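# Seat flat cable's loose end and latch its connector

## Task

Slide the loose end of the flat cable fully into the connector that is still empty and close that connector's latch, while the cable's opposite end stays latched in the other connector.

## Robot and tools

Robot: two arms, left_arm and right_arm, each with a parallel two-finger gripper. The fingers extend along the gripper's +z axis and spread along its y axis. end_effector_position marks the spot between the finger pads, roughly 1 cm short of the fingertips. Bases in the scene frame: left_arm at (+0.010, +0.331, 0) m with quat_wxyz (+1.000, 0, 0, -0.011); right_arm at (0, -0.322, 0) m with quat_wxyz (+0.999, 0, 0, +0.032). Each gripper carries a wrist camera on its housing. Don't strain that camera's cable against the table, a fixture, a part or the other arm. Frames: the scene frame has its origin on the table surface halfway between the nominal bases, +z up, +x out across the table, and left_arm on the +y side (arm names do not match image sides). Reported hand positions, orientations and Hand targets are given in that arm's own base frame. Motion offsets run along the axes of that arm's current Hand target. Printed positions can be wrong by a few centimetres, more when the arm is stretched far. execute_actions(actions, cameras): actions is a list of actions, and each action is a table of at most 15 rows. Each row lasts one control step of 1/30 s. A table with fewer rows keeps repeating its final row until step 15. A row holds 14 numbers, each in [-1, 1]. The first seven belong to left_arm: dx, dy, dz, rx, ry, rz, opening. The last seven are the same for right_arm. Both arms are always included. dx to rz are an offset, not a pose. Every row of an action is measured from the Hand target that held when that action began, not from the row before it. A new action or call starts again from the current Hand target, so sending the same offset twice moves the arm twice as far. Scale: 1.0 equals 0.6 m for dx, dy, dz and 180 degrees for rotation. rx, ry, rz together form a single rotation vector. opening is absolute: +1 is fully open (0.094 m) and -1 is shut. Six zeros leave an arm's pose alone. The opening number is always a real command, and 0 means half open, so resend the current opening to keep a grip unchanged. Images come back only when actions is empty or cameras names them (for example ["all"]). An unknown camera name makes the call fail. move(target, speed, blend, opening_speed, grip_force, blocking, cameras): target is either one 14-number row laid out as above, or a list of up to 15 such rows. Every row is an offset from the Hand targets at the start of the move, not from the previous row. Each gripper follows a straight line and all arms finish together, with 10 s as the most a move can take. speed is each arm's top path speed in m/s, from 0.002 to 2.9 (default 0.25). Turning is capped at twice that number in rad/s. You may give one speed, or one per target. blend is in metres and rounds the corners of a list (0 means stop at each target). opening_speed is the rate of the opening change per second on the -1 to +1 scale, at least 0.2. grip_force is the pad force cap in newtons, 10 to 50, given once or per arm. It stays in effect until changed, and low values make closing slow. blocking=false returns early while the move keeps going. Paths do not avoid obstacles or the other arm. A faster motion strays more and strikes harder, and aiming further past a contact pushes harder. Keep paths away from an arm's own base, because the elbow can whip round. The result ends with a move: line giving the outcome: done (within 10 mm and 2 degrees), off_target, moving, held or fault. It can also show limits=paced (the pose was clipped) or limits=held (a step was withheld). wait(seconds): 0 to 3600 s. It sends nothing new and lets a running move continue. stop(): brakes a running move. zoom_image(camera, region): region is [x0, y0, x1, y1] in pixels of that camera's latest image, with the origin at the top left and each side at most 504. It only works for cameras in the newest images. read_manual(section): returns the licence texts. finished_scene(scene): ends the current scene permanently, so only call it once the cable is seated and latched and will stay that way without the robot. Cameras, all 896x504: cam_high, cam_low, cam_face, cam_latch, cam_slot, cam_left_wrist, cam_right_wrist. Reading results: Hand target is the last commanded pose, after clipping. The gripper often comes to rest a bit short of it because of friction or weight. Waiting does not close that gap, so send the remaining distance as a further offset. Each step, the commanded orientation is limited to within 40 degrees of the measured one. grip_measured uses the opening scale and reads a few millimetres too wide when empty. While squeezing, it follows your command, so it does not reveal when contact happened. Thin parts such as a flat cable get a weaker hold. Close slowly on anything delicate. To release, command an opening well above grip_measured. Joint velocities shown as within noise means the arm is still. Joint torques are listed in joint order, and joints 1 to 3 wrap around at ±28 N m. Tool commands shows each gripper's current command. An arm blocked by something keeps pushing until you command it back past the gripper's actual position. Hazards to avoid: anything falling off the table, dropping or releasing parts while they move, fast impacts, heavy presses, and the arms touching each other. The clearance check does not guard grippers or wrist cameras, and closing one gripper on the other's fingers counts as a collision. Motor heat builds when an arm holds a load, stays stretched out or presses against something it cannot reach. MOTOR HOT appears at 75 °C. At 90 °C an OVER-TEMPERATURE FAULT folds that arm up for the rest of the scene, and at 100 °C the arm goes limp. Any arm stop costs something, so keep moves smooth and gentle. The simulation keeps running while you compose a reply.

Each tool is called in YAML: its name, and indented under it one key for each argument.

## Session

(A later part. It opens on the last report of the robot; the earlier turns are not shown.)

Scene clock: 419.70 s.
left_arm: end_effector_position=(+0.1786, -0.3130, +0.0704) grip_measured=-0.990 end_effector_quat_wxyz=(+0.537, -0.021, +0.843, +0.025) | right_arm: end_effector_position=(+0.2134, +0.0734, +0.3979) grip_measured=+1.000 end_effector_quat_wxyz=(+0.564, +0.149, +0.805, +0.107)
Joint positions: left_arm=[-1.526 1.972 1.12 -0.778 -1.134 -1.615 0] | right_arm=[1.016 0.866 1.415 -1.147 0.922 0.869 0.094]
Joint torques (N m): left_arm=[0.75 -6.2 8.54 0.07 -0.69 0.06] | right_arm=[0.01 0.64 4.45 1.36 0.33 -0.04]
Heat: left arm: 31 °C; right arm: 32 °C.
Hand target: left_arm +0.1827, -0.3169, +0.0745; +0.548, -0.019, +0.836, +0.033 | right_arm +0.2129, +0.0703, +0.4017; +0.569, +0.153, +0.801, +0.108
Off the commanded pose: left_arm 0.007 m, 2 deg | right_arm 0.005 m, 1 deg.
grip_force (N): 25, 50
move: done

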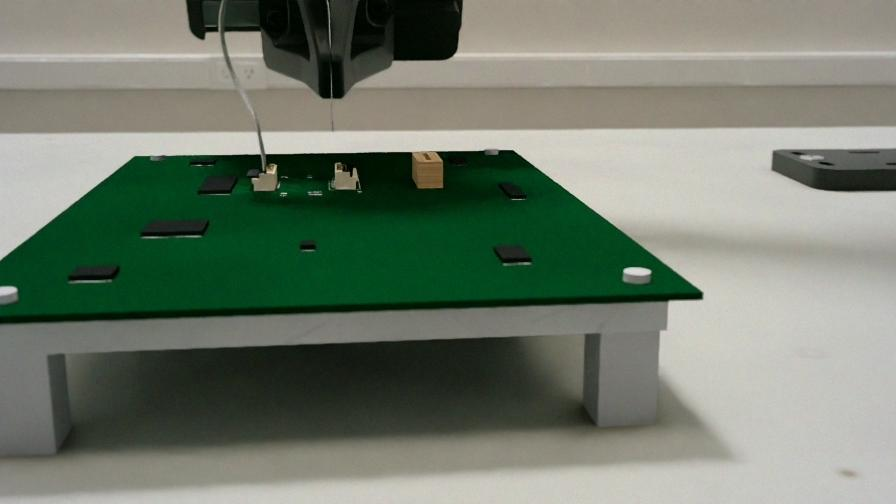

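move:
  target:
    - [0.013650, 0.013089, 0.006245, -0.001649, -0.000097, 0.003795, -1.0, 0, 0, 0, 0, 0, 0, 1.0]
    - [0.019016, 0.016321, 0.008654, -0.001649, -0.000097, 0.003795, -1.0, 0, 0, 0, 0, 0, 0, 1.0]
  speed: 0.03
  cameras: ["cam_latch", "cam_face", "cam_slot"]

Scene clock: 431.27 s.
left_arm: end_effector_position=(+0.1785, -0.3106, +0.0659) grip_measured=-0.990 end_effector_quat_wxyz=(+0.537, -0.020, +0.843, +0.028) | right_arm: end_effector_position=(+0.2134, +0.0734, +0.3979) grip_measured=+1.000 end_effector_quat_wxyz=(+0.564, +0.149, +0.805, +0.107)
Joint positions: left_arm=[-1.526 1.978 1.106 -0.765 -1.134 -1.615 0] | right_arm=[1.016 0.866 1.415 -1.147 0.922 0.869 0.094]
Joint torques (N m): left_arm=[0.65 -6.27 4.78 0.31 -0.67 -0.01] | right_arm=[0.01 0.65 4.45 1.36 0.33 -0.03]
Heat: left arm: 32 °C; right arm: 32 °C.
Hand target: left_arm +0.1823, -0.3067, +0.0623; +0.548, -0.016, +0.836, +0.038 | right_arm +0.2129, +0.0703, +0.4017; +0.569, +0.153, +0.801, +0.108
Off the commanded pose: left_arm 0.006 m, 2 deg | right_arm 0.005 m, 1 deg.
grip_force (N): 25, 50
move: done
Images, in order (width x height): cam_face 896x504, cam_latch 896x504, cam_slot 896x504.

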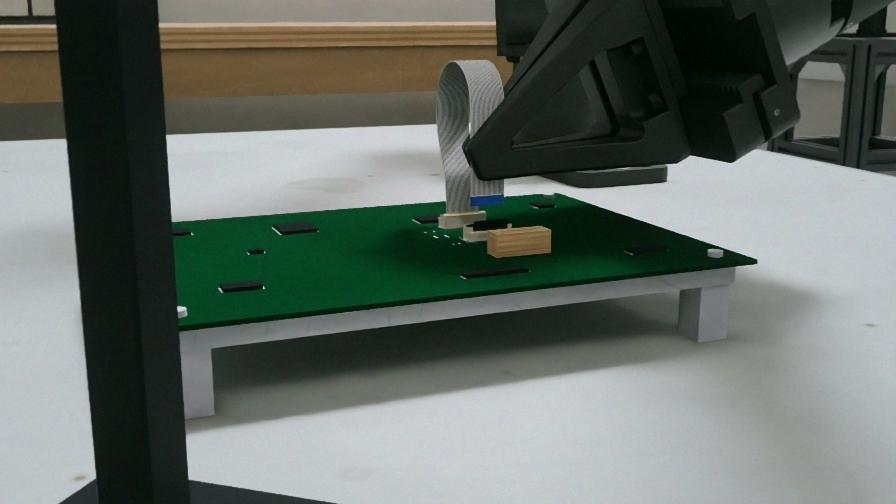

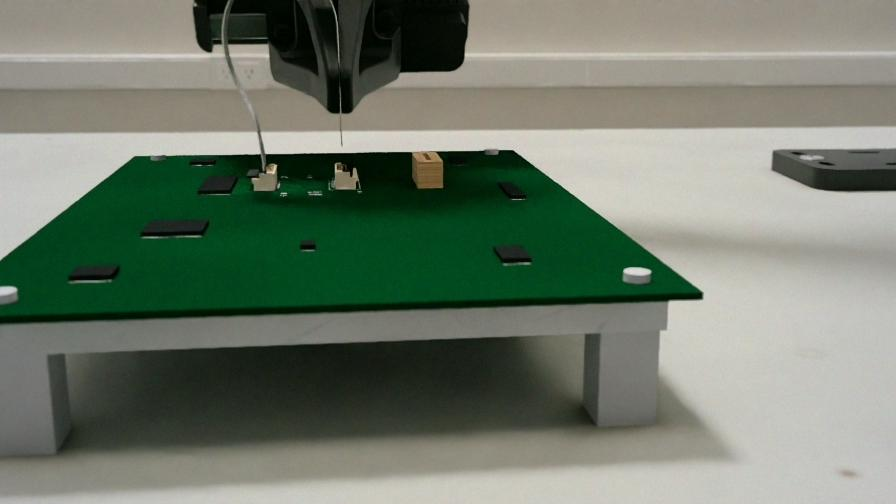

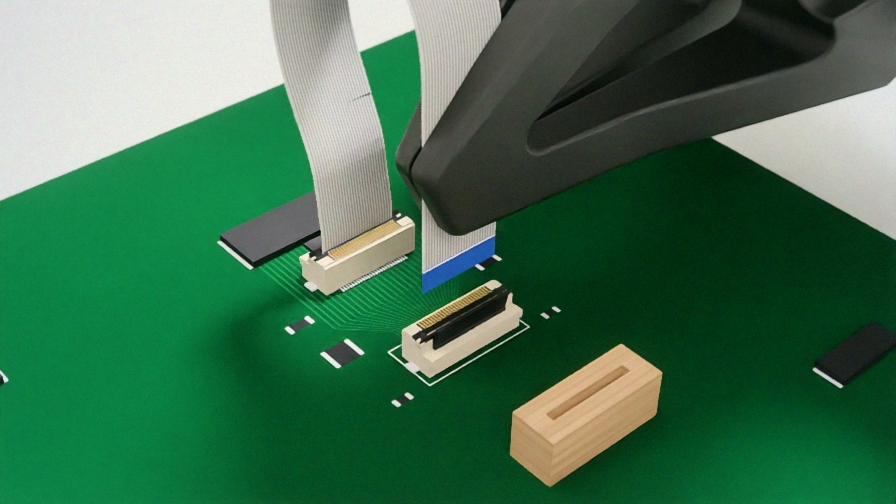

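zoom_image:
  camera: "cam_latch"
  region: [315, 120, 375, 200]

zoom_image:
  camera: "cam_face"
  region: [430, 165, 530, 245]

zoom_image:
  camera: "cam_slot"
  region: [385, 210, 545, 370]

Scaled by 6.300 from the camera's image (finer frame: 1280x720).

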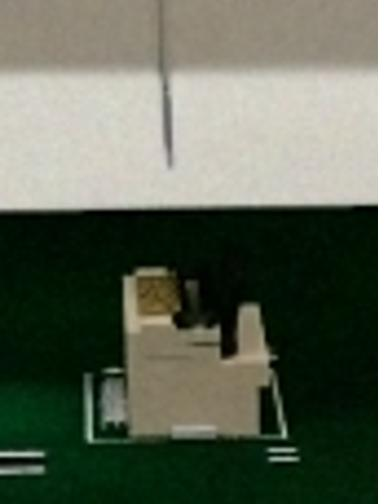

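Scaled by 5.040 from the camera's image (finer frame: 1280x720).

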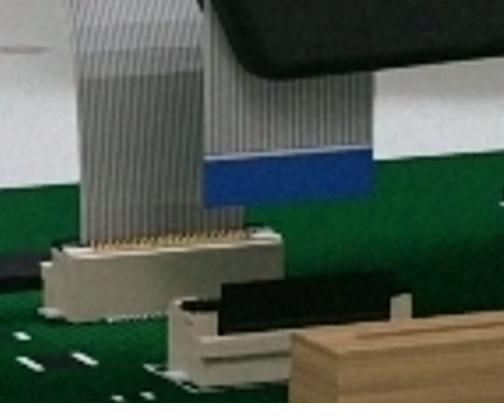

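Scaled by 3.150 from the camera's image (finer frame: 1280x720).

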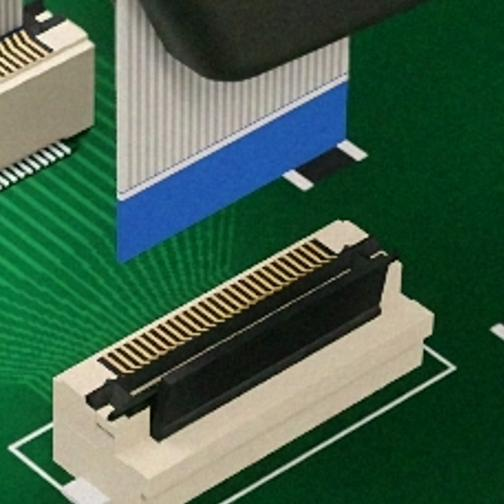

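move:
  target: [0.004651, 0.001801, 0.002063, 0, 0, 0, -1.0, 0, 0, 0, 0, 0, 0, 1.0]
  speed: 0.02
  cameras: ["cam_latch", "cam_face", "cam_slot"]

zoom_image:
  camera: "cam_latch"
  region: [315, 130, 375, 200]

zoom_image:
  camera: "cam_face"
  region: [430, 165, 530, 245]

zoom_image:
  camera: "cam_slot"
  region: [385, 230, 545, 390]

Scene clock: 442.07 s.
left_arm: end_effector_position=(+0.1785, -0.3098, +0.0639) grip_measured=-0.990 end_effector_quat_wxyz=(+0.537, -0.021, +0.843, +0.027) | right_arm: end_effector_position=(+0.2134, +0.0734, +0.3979) grip_measured=+1.000 end_effector_quat_wxyz=(+0.564, +0.149, +0.805, +0.107)
Joint positions: left_arm=[-1.526 1.978 1.097 -0.752 -1.134 -1.615 0] | right_arm=[1.016 0.866 1.415 -1.147 0.922 0.869 0.094]
Joint torques (N m): left_arm=[0.57 -5.9 4.79 0.3 -0.67 -0.01] | right_arm=[0.01 0.62 4.46 1.36 0.33 -0.04]
Heat: left arm: 32 °C; right arm: 32 °C.
Hand target: left_arm +0.1822, -0.3054, +0.0593; +0.548, -0.016, +0.836, +0.038 | right_arm +0.2129, +0.0703, +0.4017; +0.569, +0.153, +0.801, +0.108
Off the commanded pose: left_arm 0.007 m, 2 deg | right_arm 0.005 m, 1 deg.
grip_force (N): 25, 50
move: done
Images, in order (width x height): cam_face 896x504, cam_latch 896x504, cam_slot 896x504.

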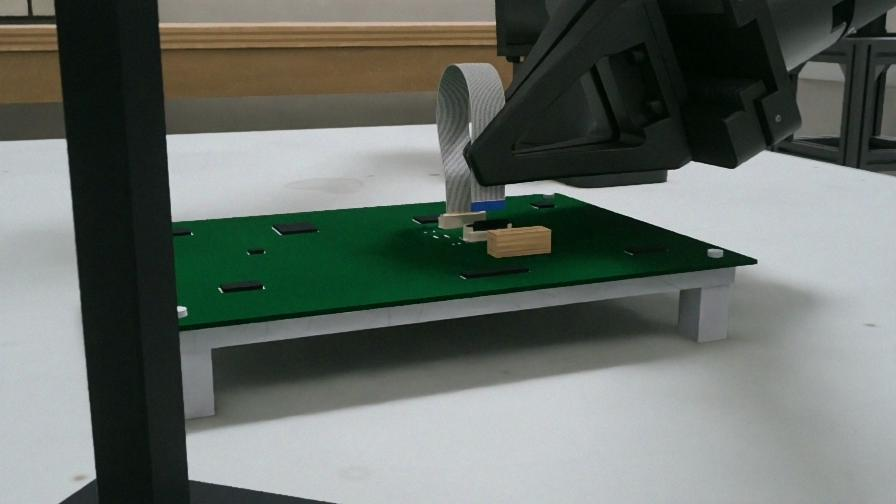

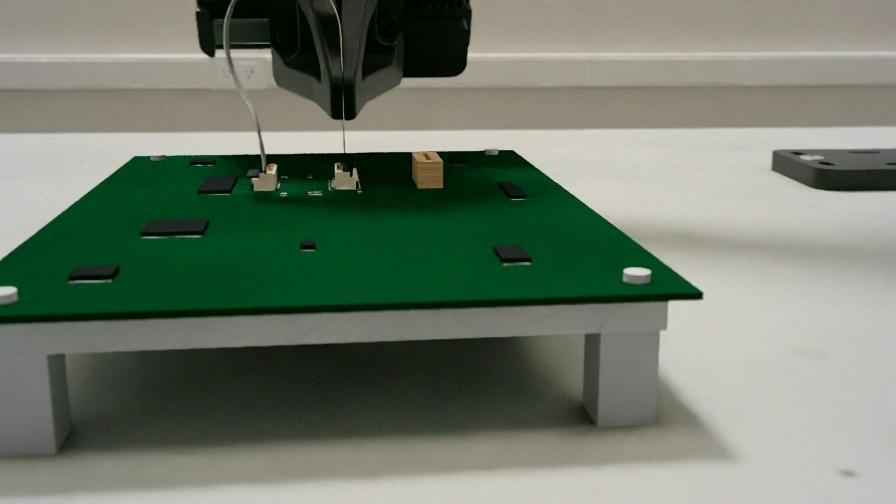

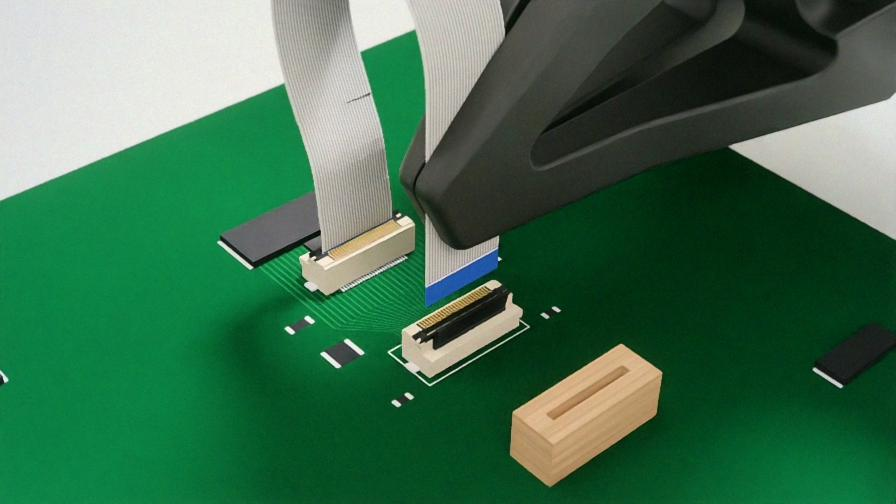

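Scaled by 7.200 from the camera's image (finer frame: 1280x720).

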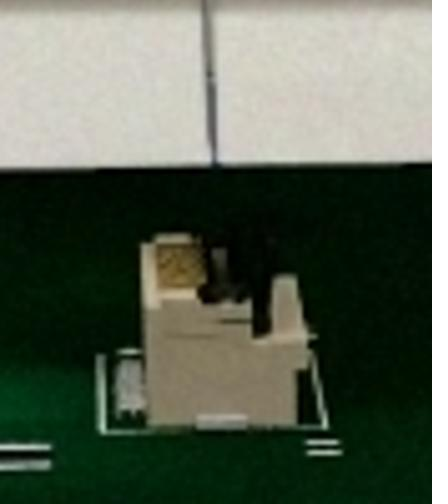

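Scaled by 5.040 from the camera's image (finer frame: 1280x720).

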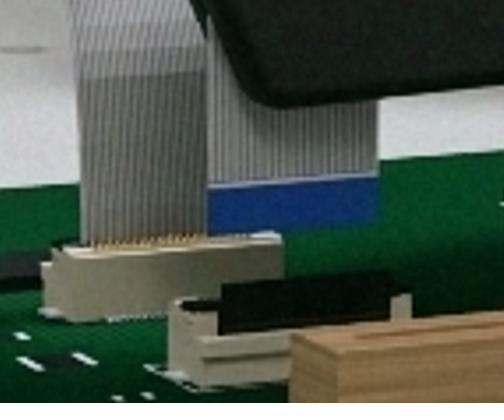

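Scaled by 3.150 from the camera's image (finer frame: 1280x720).

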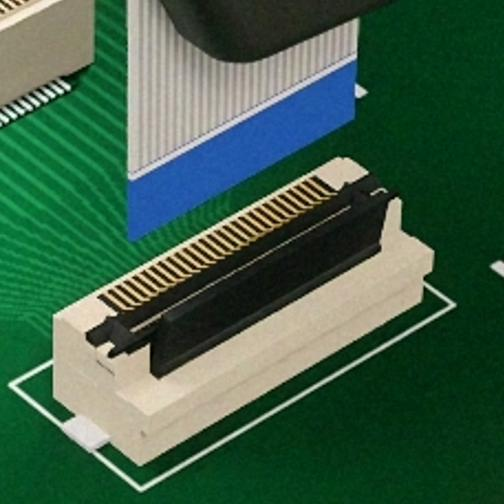

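move:
  target: [0.002319, 0.000717, 0.001025, 0, 0, 0, -1.0, 0, 0, 0, 0, 0, 0, 1.0]
  speed: 0.02
  cameras: ["cam_latch", "cam_face", "cam_slot"]

zoom_image:
  camera: "cam_latch"
  region: [315, 130, 375, 200]

zoom_image:
  camera: "cam_face"
  region: [430, 165, 530, 245]

zoom_image:
  camera: "cam_slot"
  region: [385, 230, 545, 390]

Scene clock: 453.83 s.
left_arm: end_effector_position=(+0.1785, -0.3107, +0.0638) grip_measured=-0.990 end_effector_quat_wxyz=(+0.537, -0.022, +0.843, +0.024) | right_arm: end_effector_position=(+0.2134, +0.0734, +0.3979) grip_measured=+1.000 end_effector_quat_wxyz=(+0.564, +0.149, +0.805, +0.107)
Joint positions: left_arm=[-1.526 1.978 1.097 -0.745 -1.134 -1.615 0] | right_arm=[1.016 0.866 1.415 -1.147 0.922 0.869 0.094]
Joint torques (N m): left_arm=[0.7 -5.9 4.37 0.3 -0.71 0] | right_arm=[-0.01 0.65 4.48 1.36 0.33 -0.04]
Heat: left arm: 31 °C; right arm: 32 °C.
Hand target: left_arm +0.1822, -0.3049, +0.0578; +0.548, -0.016, +0.836, +0.038 | right_arm +0.2129, +0.0703, +0.4017; +0.569, +0.153, +0.801, +0.108
Off the commanded pose: left_arm 0.009 m, 2 deg | right_arm 0.005 m, 1 deg.
grip_force (N): 25, 50
move: done
Images, in order (width x height): cam_face 896x504, cam_latch 896x504, cam_slot 896x504.

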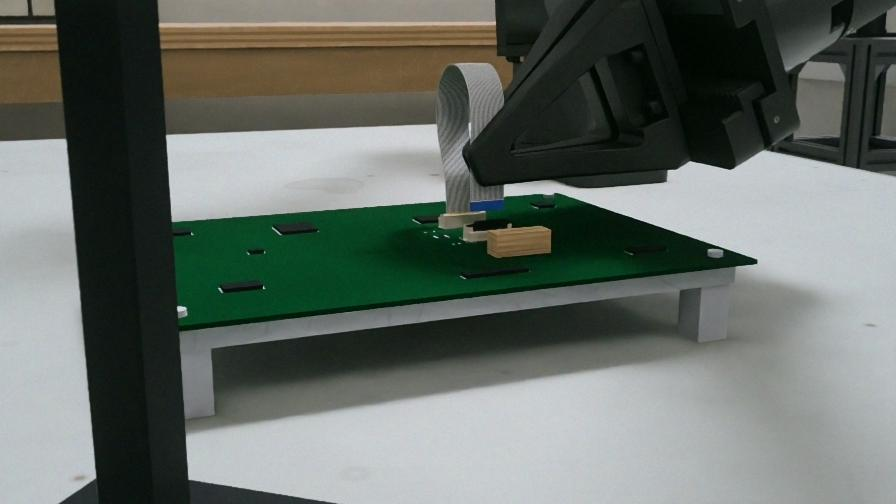

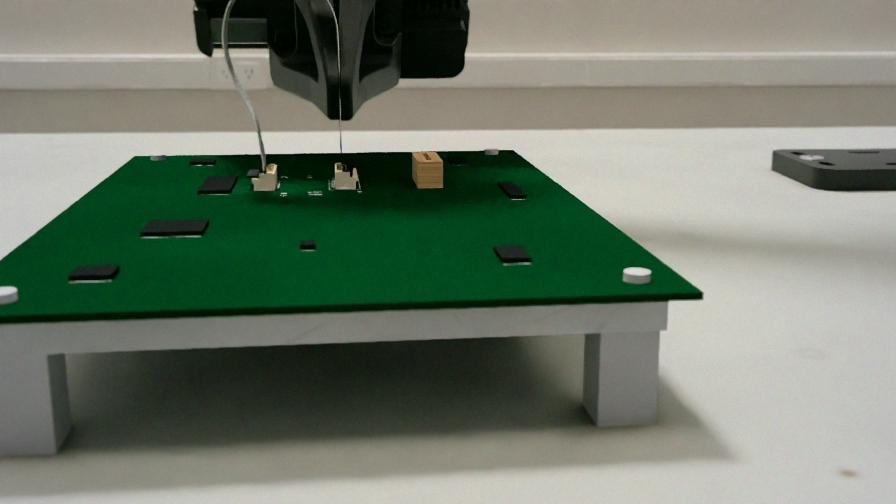

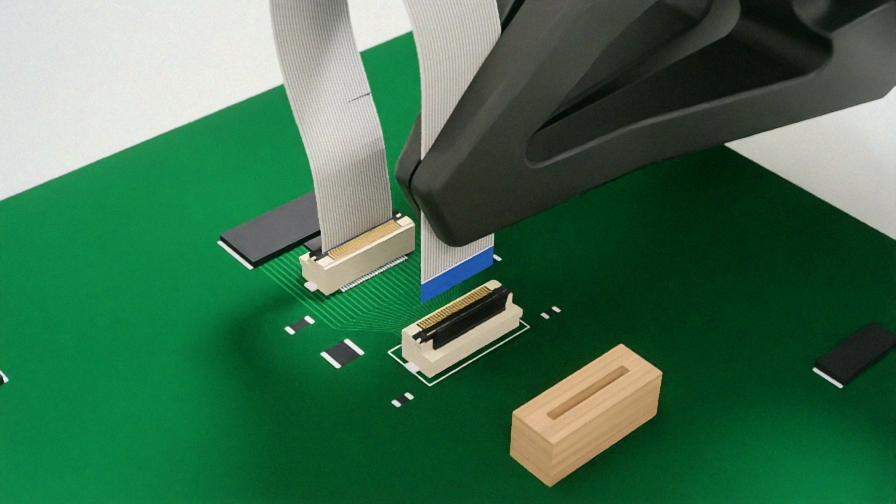

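Scaled by 7.200 from the camera's image (finer frame: 1280x720).

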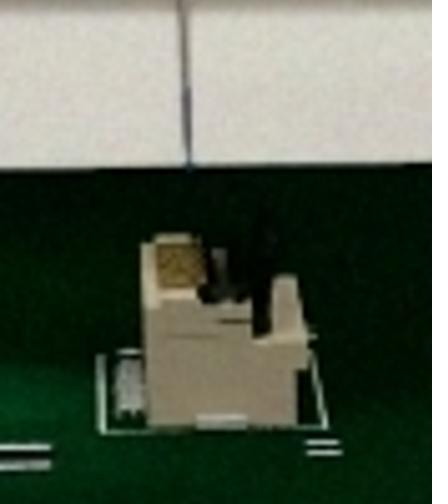

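Scaled by 5.040 from the camera's image (finer frame: 1280x720).

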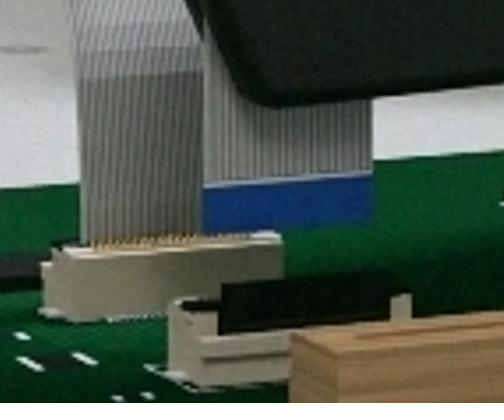

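Scaled by 3.150 from the camera's image (finer frame: 1280x720).

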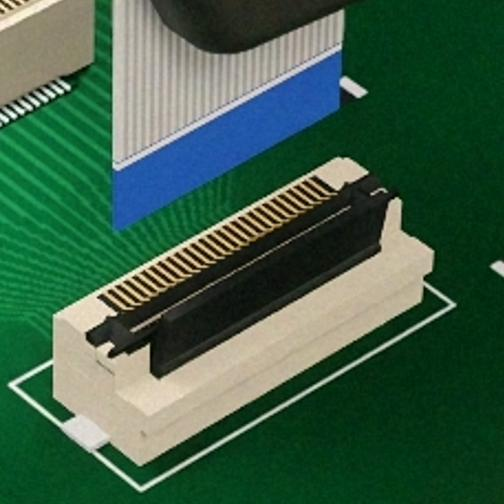

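move:
  target: [0.001695, 0.000490, 0.000749, 0.000393, 0.000023, -0.000906, -1.0, 0, 0, 0, 0, 0, 0, 1.0]
  speed: 0.05
  cameras: ["cam_latch", "cam_face", "cam_slot"]

zoom_image:
  camera: "cam_latch"
  region: [315, 130, 375, 200]

Scene clock: 469.73 s.
left_arm: end_effector_position=(+0.1785, -0.3088, +0.0603) grip_measured=-0.990 end_effector_quat_wxyz=(+0.537, -0.021, +0.843, +0.027) | right_arm: end_effector_position=(+0.2134, +0.0734, +0.3979) grip_measured=+1.000 end_effector_quat_wxyz=(+0.564, +0.149, +0.805, +0.107)
Joint positions: left_arm=[-1.526 1.984 1.087 -0.737 -1.134 -1.615 0] | right_arm=[1.016 0.866 1.415 -1.147 0.922 0.869 0.094]
Joint torques (N m): left_arm=[0.5 -6.24 4.79 0.31 -0.69 -0.02] | right_arm=[0.01 0.65 4.46 1.36 0.34 -0.03]
Heat: left arm: 31 °C; right arm: 33 °C.
Hand target: left_arm +0.1822, -0.3046, +0.0567; +0.548, -0.016, +0.836, +0.037 | right_arm +0.2129, +0.0703, +0.4017; +0.569, +0.153, +0.801, +0.108
Off the commanded pose: left_arm 0.007 m, 2 deg | right_arm 0.005 m, 1 deg.
grip_force (N): 25, 50
move: done
Images, in order (width x height): cam_face 896x504, cam_latch 896x504, cam_slot 896x504.

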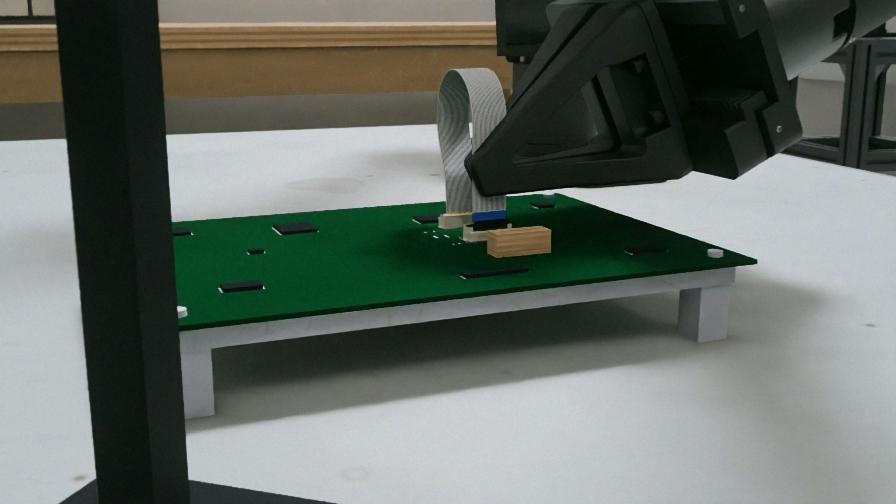

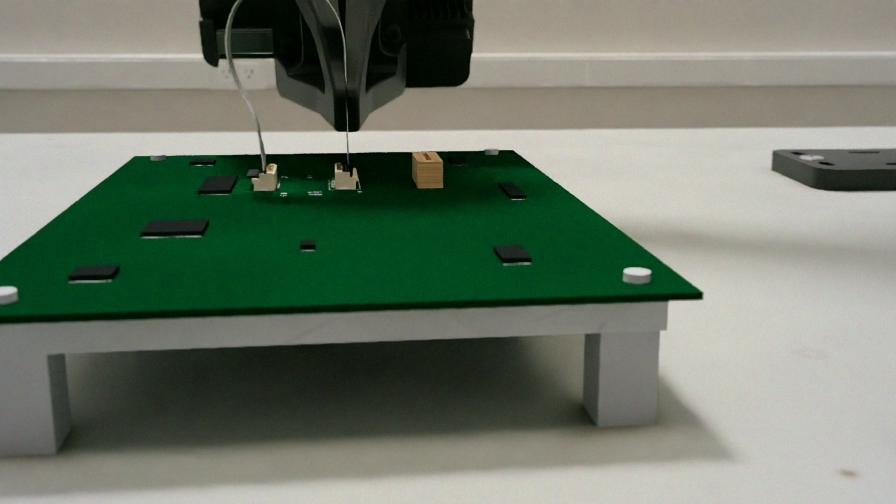

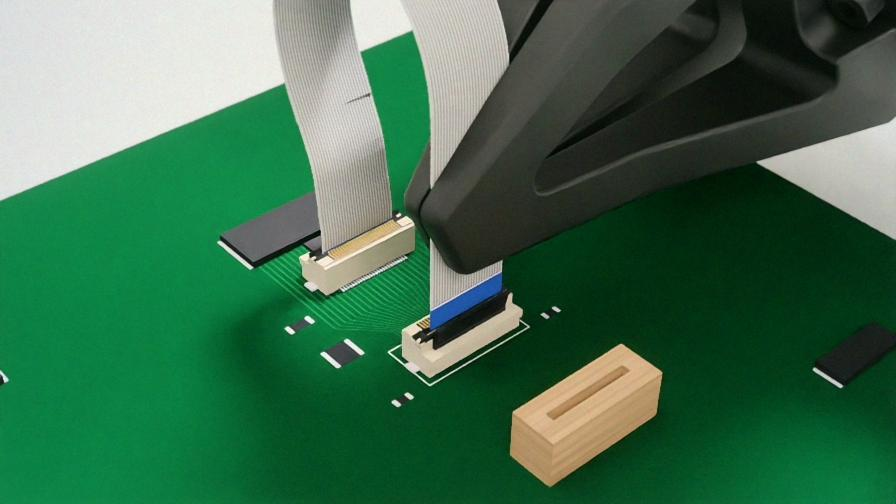

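Scaled by 7.200 from the camera's image (finer frame: 1280x720).

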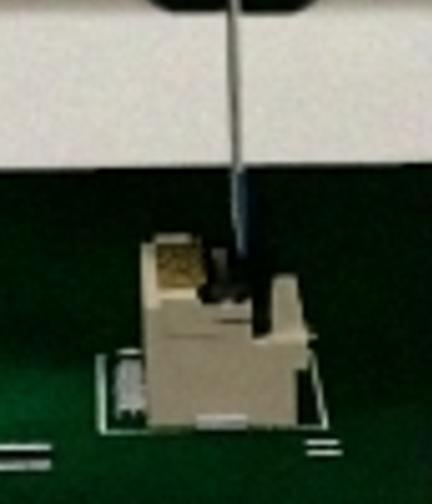

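zoom_image:
  camera: "cam_face"
  region: [430, 165, 530, 245]

zoom_image:
  camera: "cam_slot"
  region: [385, 250, 535, 390]

zoom_image:
  camera: "cam_latch"
  region: [330, 150, 370, 200]

Scaled by 5.040 from the camera's image (finer frame: 1280x720).

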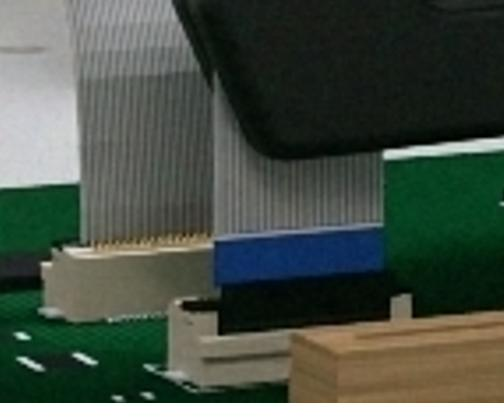

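Scaled by 3.360 from the camera's image (finer frame: 1280x720).

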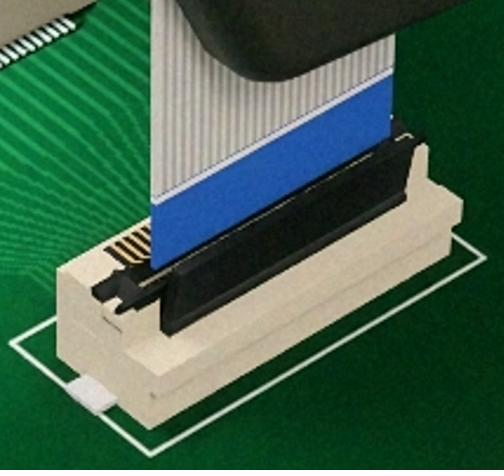

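Scaled by 10.080 from the camera's image (finer frame: 1280x720).

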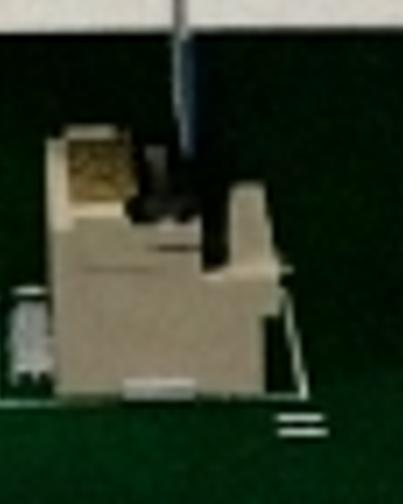

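move:
  target: [0.000018, -0.000928, -0.000015, 0.000482, 0.000028, -0.001110, -1.0, 0, 0, 0, 0, 0, 0, 1.0]
  speed: 0.05
  cameras: ["cam_latch", "cam_slot"]

zoom_image:
  camera: "cam_latch"
  region: [330, 150, 370, 200]

zoom_image:
  camera: "cam_slot"
  region: [385, 250, 535, 390]

Scene clock: 478.23 s.
left_arm: end_effector_position=(+0.1785, -0.3094, +0.0603) grip_measured=-0.990 end_effector_quat_wxyz=(+0.537, -0.022, +0.843, +0.025) | right_arm: end_effector_position=(+0.2134, +0.0734, +0.3979) grip_measured=+1.000 end_effector_quat_wxyz=(+0.564, +0.149, +0.805, +0.107)
Joint positions: left_arm=[-1.526 1.984 1.087 -0.733 -1.134 -1.615 0] | right_arm=[1.016 0.866 1.415 -1.147 0.922 0.869 0.094]
Joint torques (N m): left_arm=[0.65 -6.23 4.68 0.29 -0.72 -0.01] | right_arm=[0.01 0.66 4.45 1.36 0.33 -0.04]
Heat: left arm: 31 °C; right arm: 33 °C.
Hand target: left_arm +0.1822, -0.3051, +0.0567; +0.548, -0.018, +0.836, +0.035 | right_arm +0.2129, +0.0703, +0.4017; +0.569, +0.153, +0.801, +0.108
Off the commanded pose: left_arm 0.007 m, 2 deg | right_arm 0.005 m, 1 deg.
grip_force (N): 25, 50
move: done

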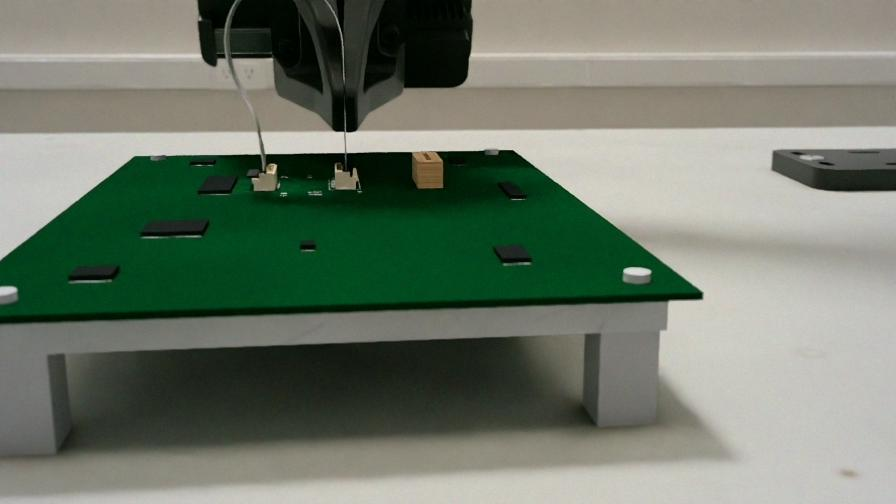

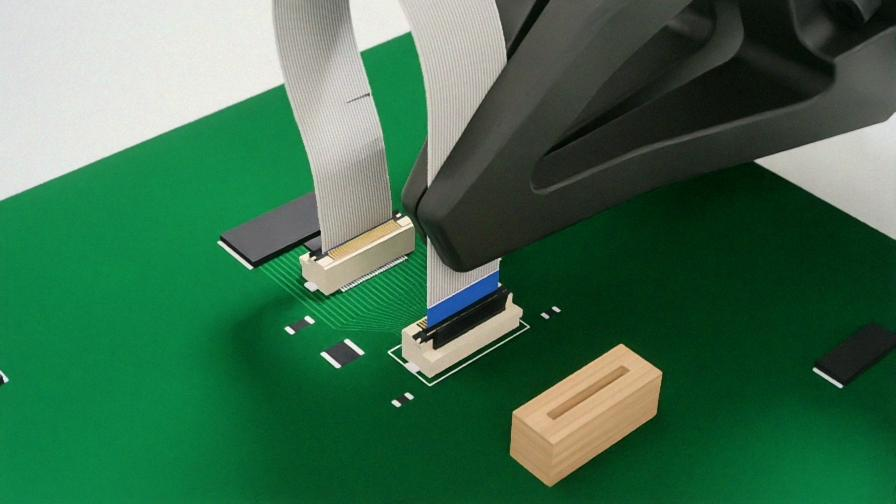

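Scaled by 10.080 from the camera's image (finer frame: 1280x720).

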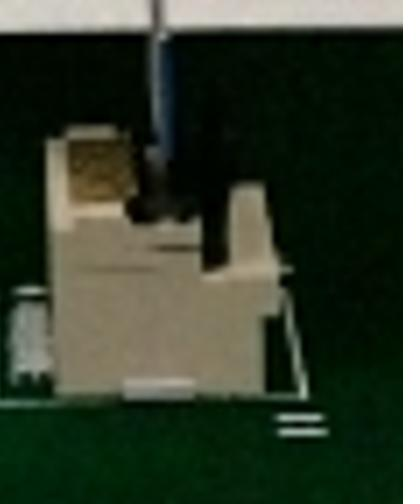

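Scaled by 3.360 from the camera's image (finer frame: 1280x720).

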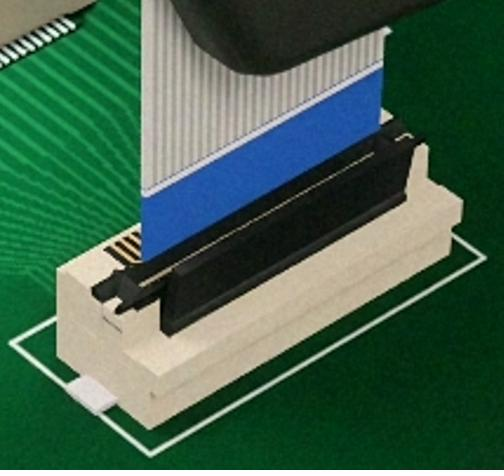

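move:
  target: [0.004150, -0.000175, 0.001799, -0.000710, -0.000043, 0.001634, -1.0, 0, 0, 0, 0, 0, 0, 1.0]
  speed: 0.03
  cameras: ["cam_latch", "cam_slot", "cam_face"]

zoom_image:
  camera: "cam_latch"
  region: [330, 150, 370, 200]

zoom_image:
  camera: "cam_slot"
  region: [385, 250, 535, 390]

Scene clock: 484.30 s.
left_arm: end_effector_position=(+0.1786, -0.3094, +0.0584) grip_measured=-0.990 end_effector_quat_wxyz=(+0.538, -0.021, +0.842, +0.027) | right_arm: end_effector_position=(+0.2134, +0.0734, +0.3979) grip_measured=+1.000 end_effector_quat_wxyz=(+0.564, +0.149, +0.805, +0.107)
Joint positions: left_arm=[-1.526 1.991 1.087 -0.73 -1.136 -1.615 0] | right_arm=[1.016 0.866 1.415 -1.147 0.922 0.869 0.094]
Joint torques (N m): left_arm=[0.59 -6.08 4.67 0.32 -0.68 0] | right_arm=[-0.01 0.65 4.46 1.36 0.32 -0.04]
Heat: left arm: 31 °C; right arm: 33 °C.
Hand target: left_arm +0.1822, -0.3051, +0.0539; +0.548, -0.016, +0.836, +0.037 | right_arm +0.2129, +0.0703, +0.4017; +0.569, +0.153, +0.801, +0.108
Off the commanded pose: left_arm 0.007 m, 2 deg | right_arm 0.005 m, 1 deg.
grip_force (N): 25, 50
move: done
Images, in order (width x height): cam_face 896x504, cam_latch 896x504, cam_slot 896x504.

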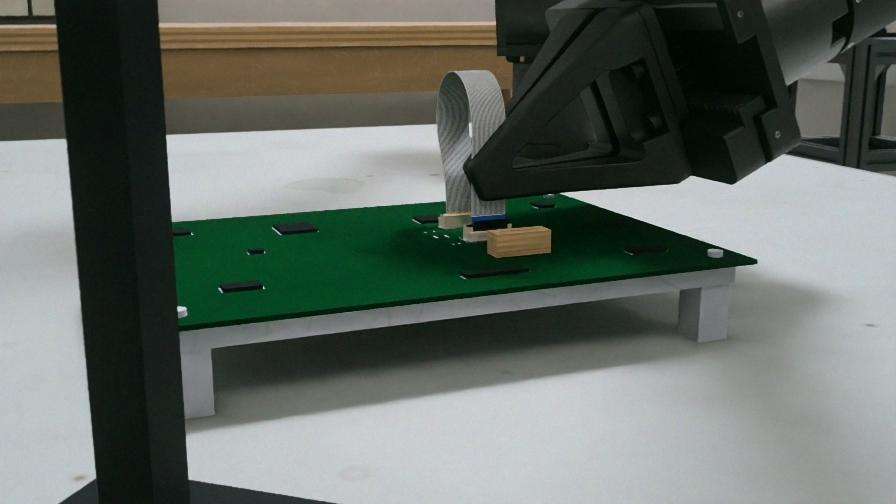

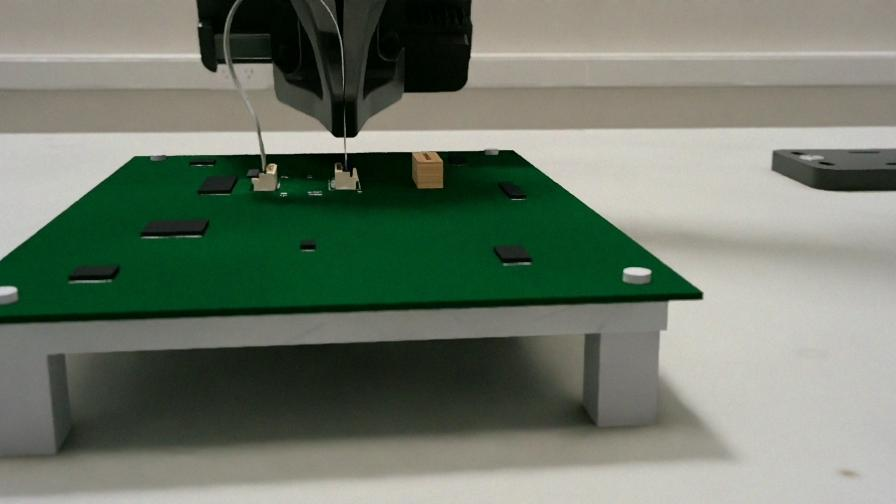

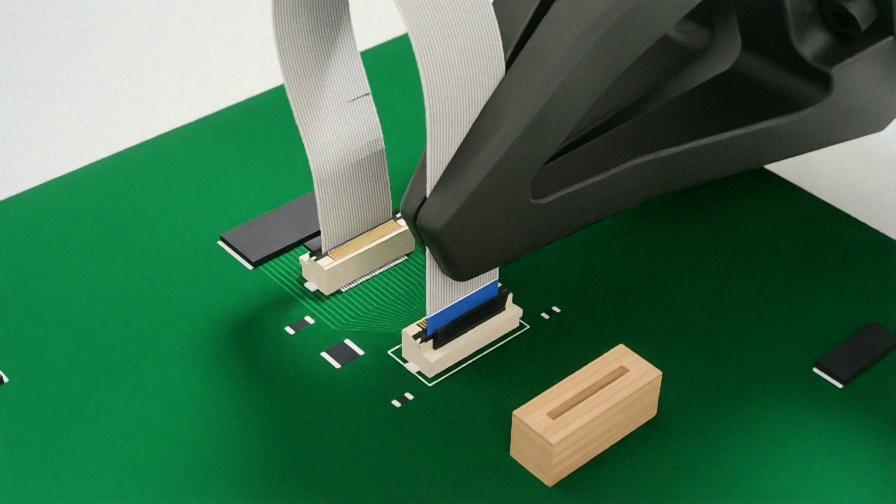

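Scaled by 10.080 from the camera's image (finer frame: 1280x720).

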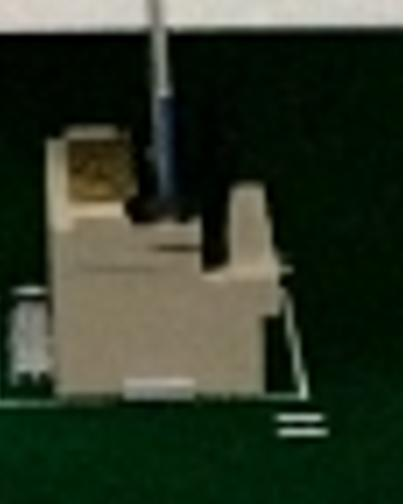

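Scaled by 3.360 from the camera's image (finer frame: 1280x720).

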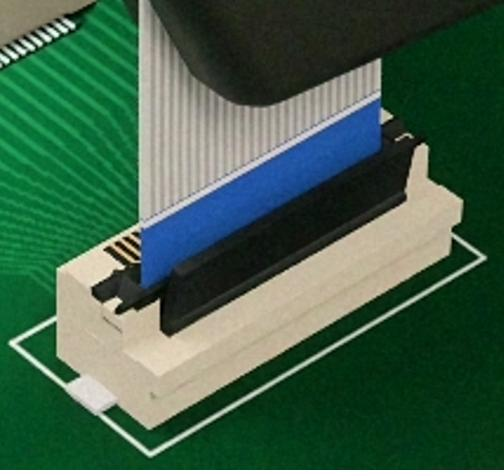

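move:
  target: [0.004150, -0.000175, 0.001799, -0.000710, -0.000043, 0.001634, -1.0, 0, 0, 0, 0, 0, 0, 1.0]
  speed: 0.03
  cameras: ["cam_latch", "cam_slot", "cam_face"]

zoom_image:
  camera: "cam_latch"
  region: [330, 150, 370, 200]

zoom_image:
  camera: "cam_slot"
  region: [385, 250, 535, 390]

zoom_image:
  camera: "cam_face"
  region: [430, 165, 530, 245]

Scene clock: 488.67 s.
left_arm: end_effector_position=(+0.1788, -0.3099, +0.0582) grip_measured=-0.990 end_effector_quat_wxyz=(+0.539, -0.021, +0.841, +0.026) | right_arm: end_effector_position=(+0.2134, +0.0734, +0.3979) grip_measured=+1.000 end_effector_quat_wxyz=(+0.564, +0.149, +0.805, +0.107)
Joint positions: left_arm=[-1.526 1.994 1.087 -0.726 -1.14 -1.615 0] | right_arm=[1.016 0.866 1.415 -1.147 0.922 0.869 0.094]
Joint torques (N m): left_arm=[0.76 -5.65 4.62 0.31 -0.63 0.01] | right_arm=[-0.01 0.65 4.46 1.36 0.33 -0.03]
Heat: left arm: 31 °C; right arm: 33 °C.
Hand target: left_arm +0.1822, -0.3051, +0.0513; +0.548, -0.014, +0.836, +0.040 | right_arm +0.2129, +0.0703, +0.4017; +0.569, +0.153, +0.801, +0.108
Off the commanded pose: left_arm 0.009 m, 2 deg | right_arm 0.005 m, 1 deg.
grip_force (N): 25, 50
move: done
Images, in order (width x height): cam_face 896x504, cam_latch 896x504, cam_slot 896x504.

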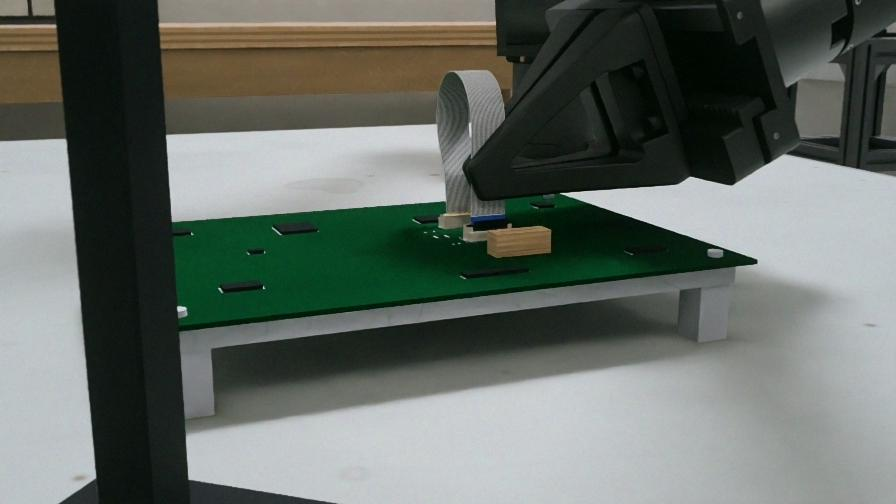

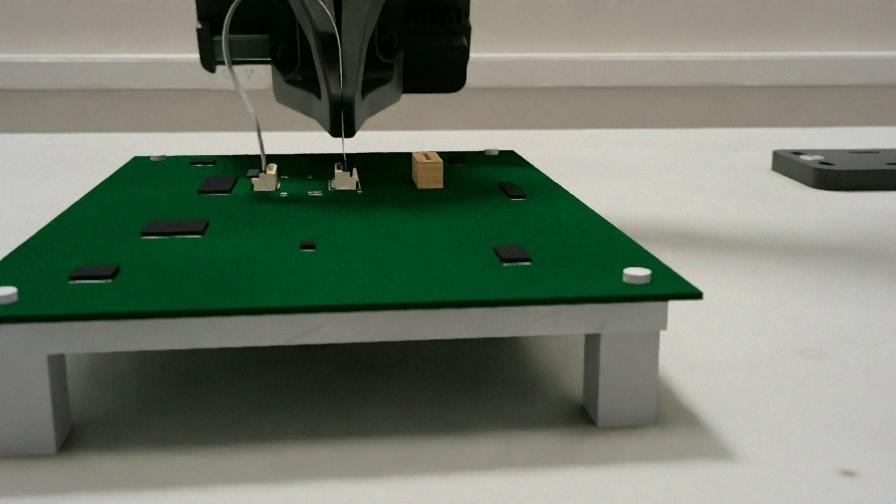

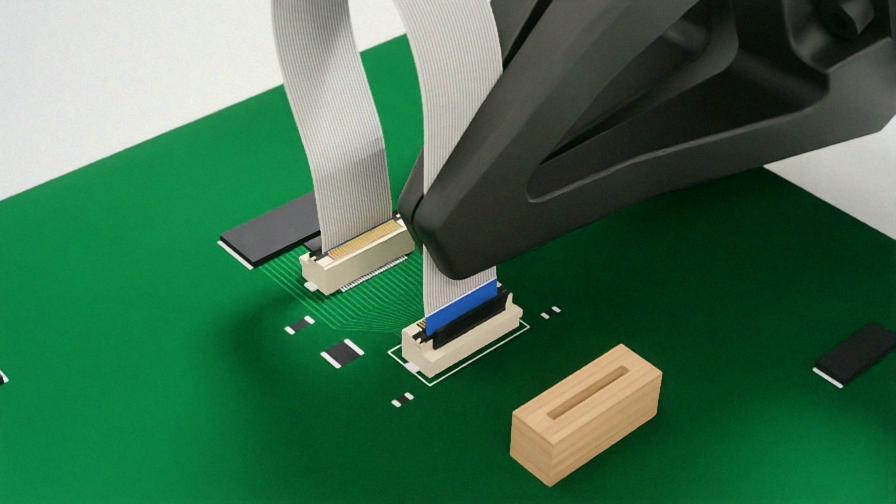

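Scaled by 10.080 from the camera's image (finer frame: 1280x720).

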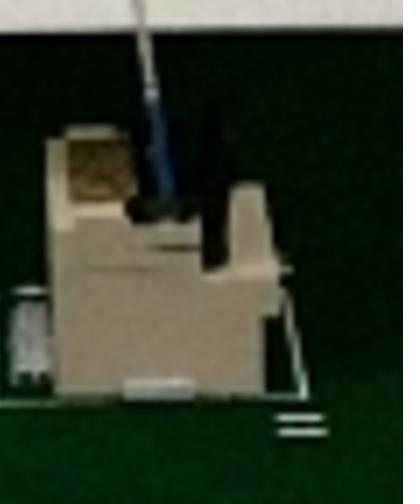

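Scaled by 3.360 from the camera's image (finer frame: 1280x720).

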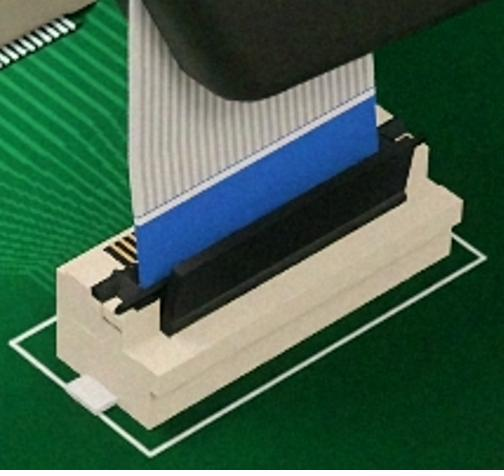

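Scaled by 5.040 from the camera's image (finer frame: 1280x720).

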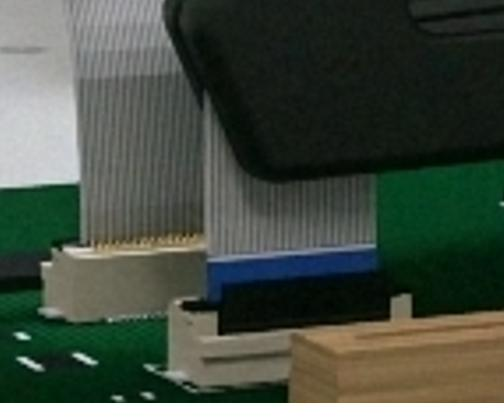

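zoom_image:
  camera: "cam_slot"
  region: [405, 300, 465, 348]

zoom_image:
  camera: "cam_slot"
  region: [475, 265, 535, 313]

zoom_image:
  camera: "cam_latch"
  region: [335, 145, 360, 180]

Scaled by 8.400 from the camera's image (finer frame: 1280x720).

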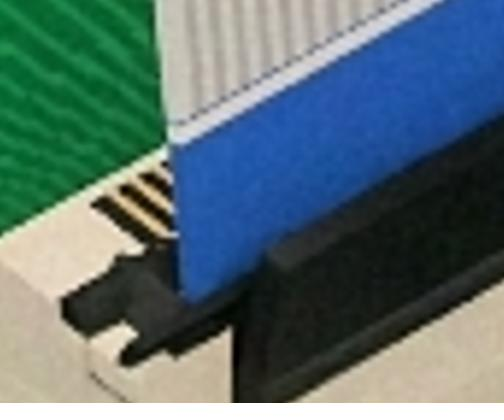

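Scaled by 8.400 from the camera's image (finer frame: 1280x720).

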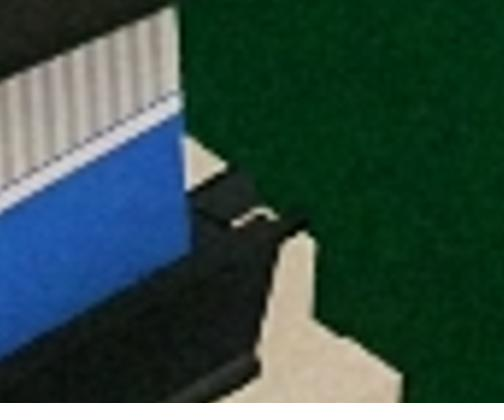

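Scaled by 14.400 from the camera's image (finer frame: 1280x720).

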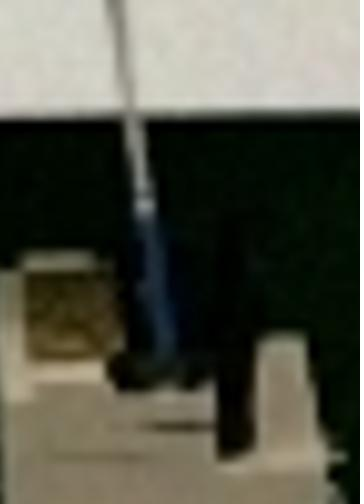

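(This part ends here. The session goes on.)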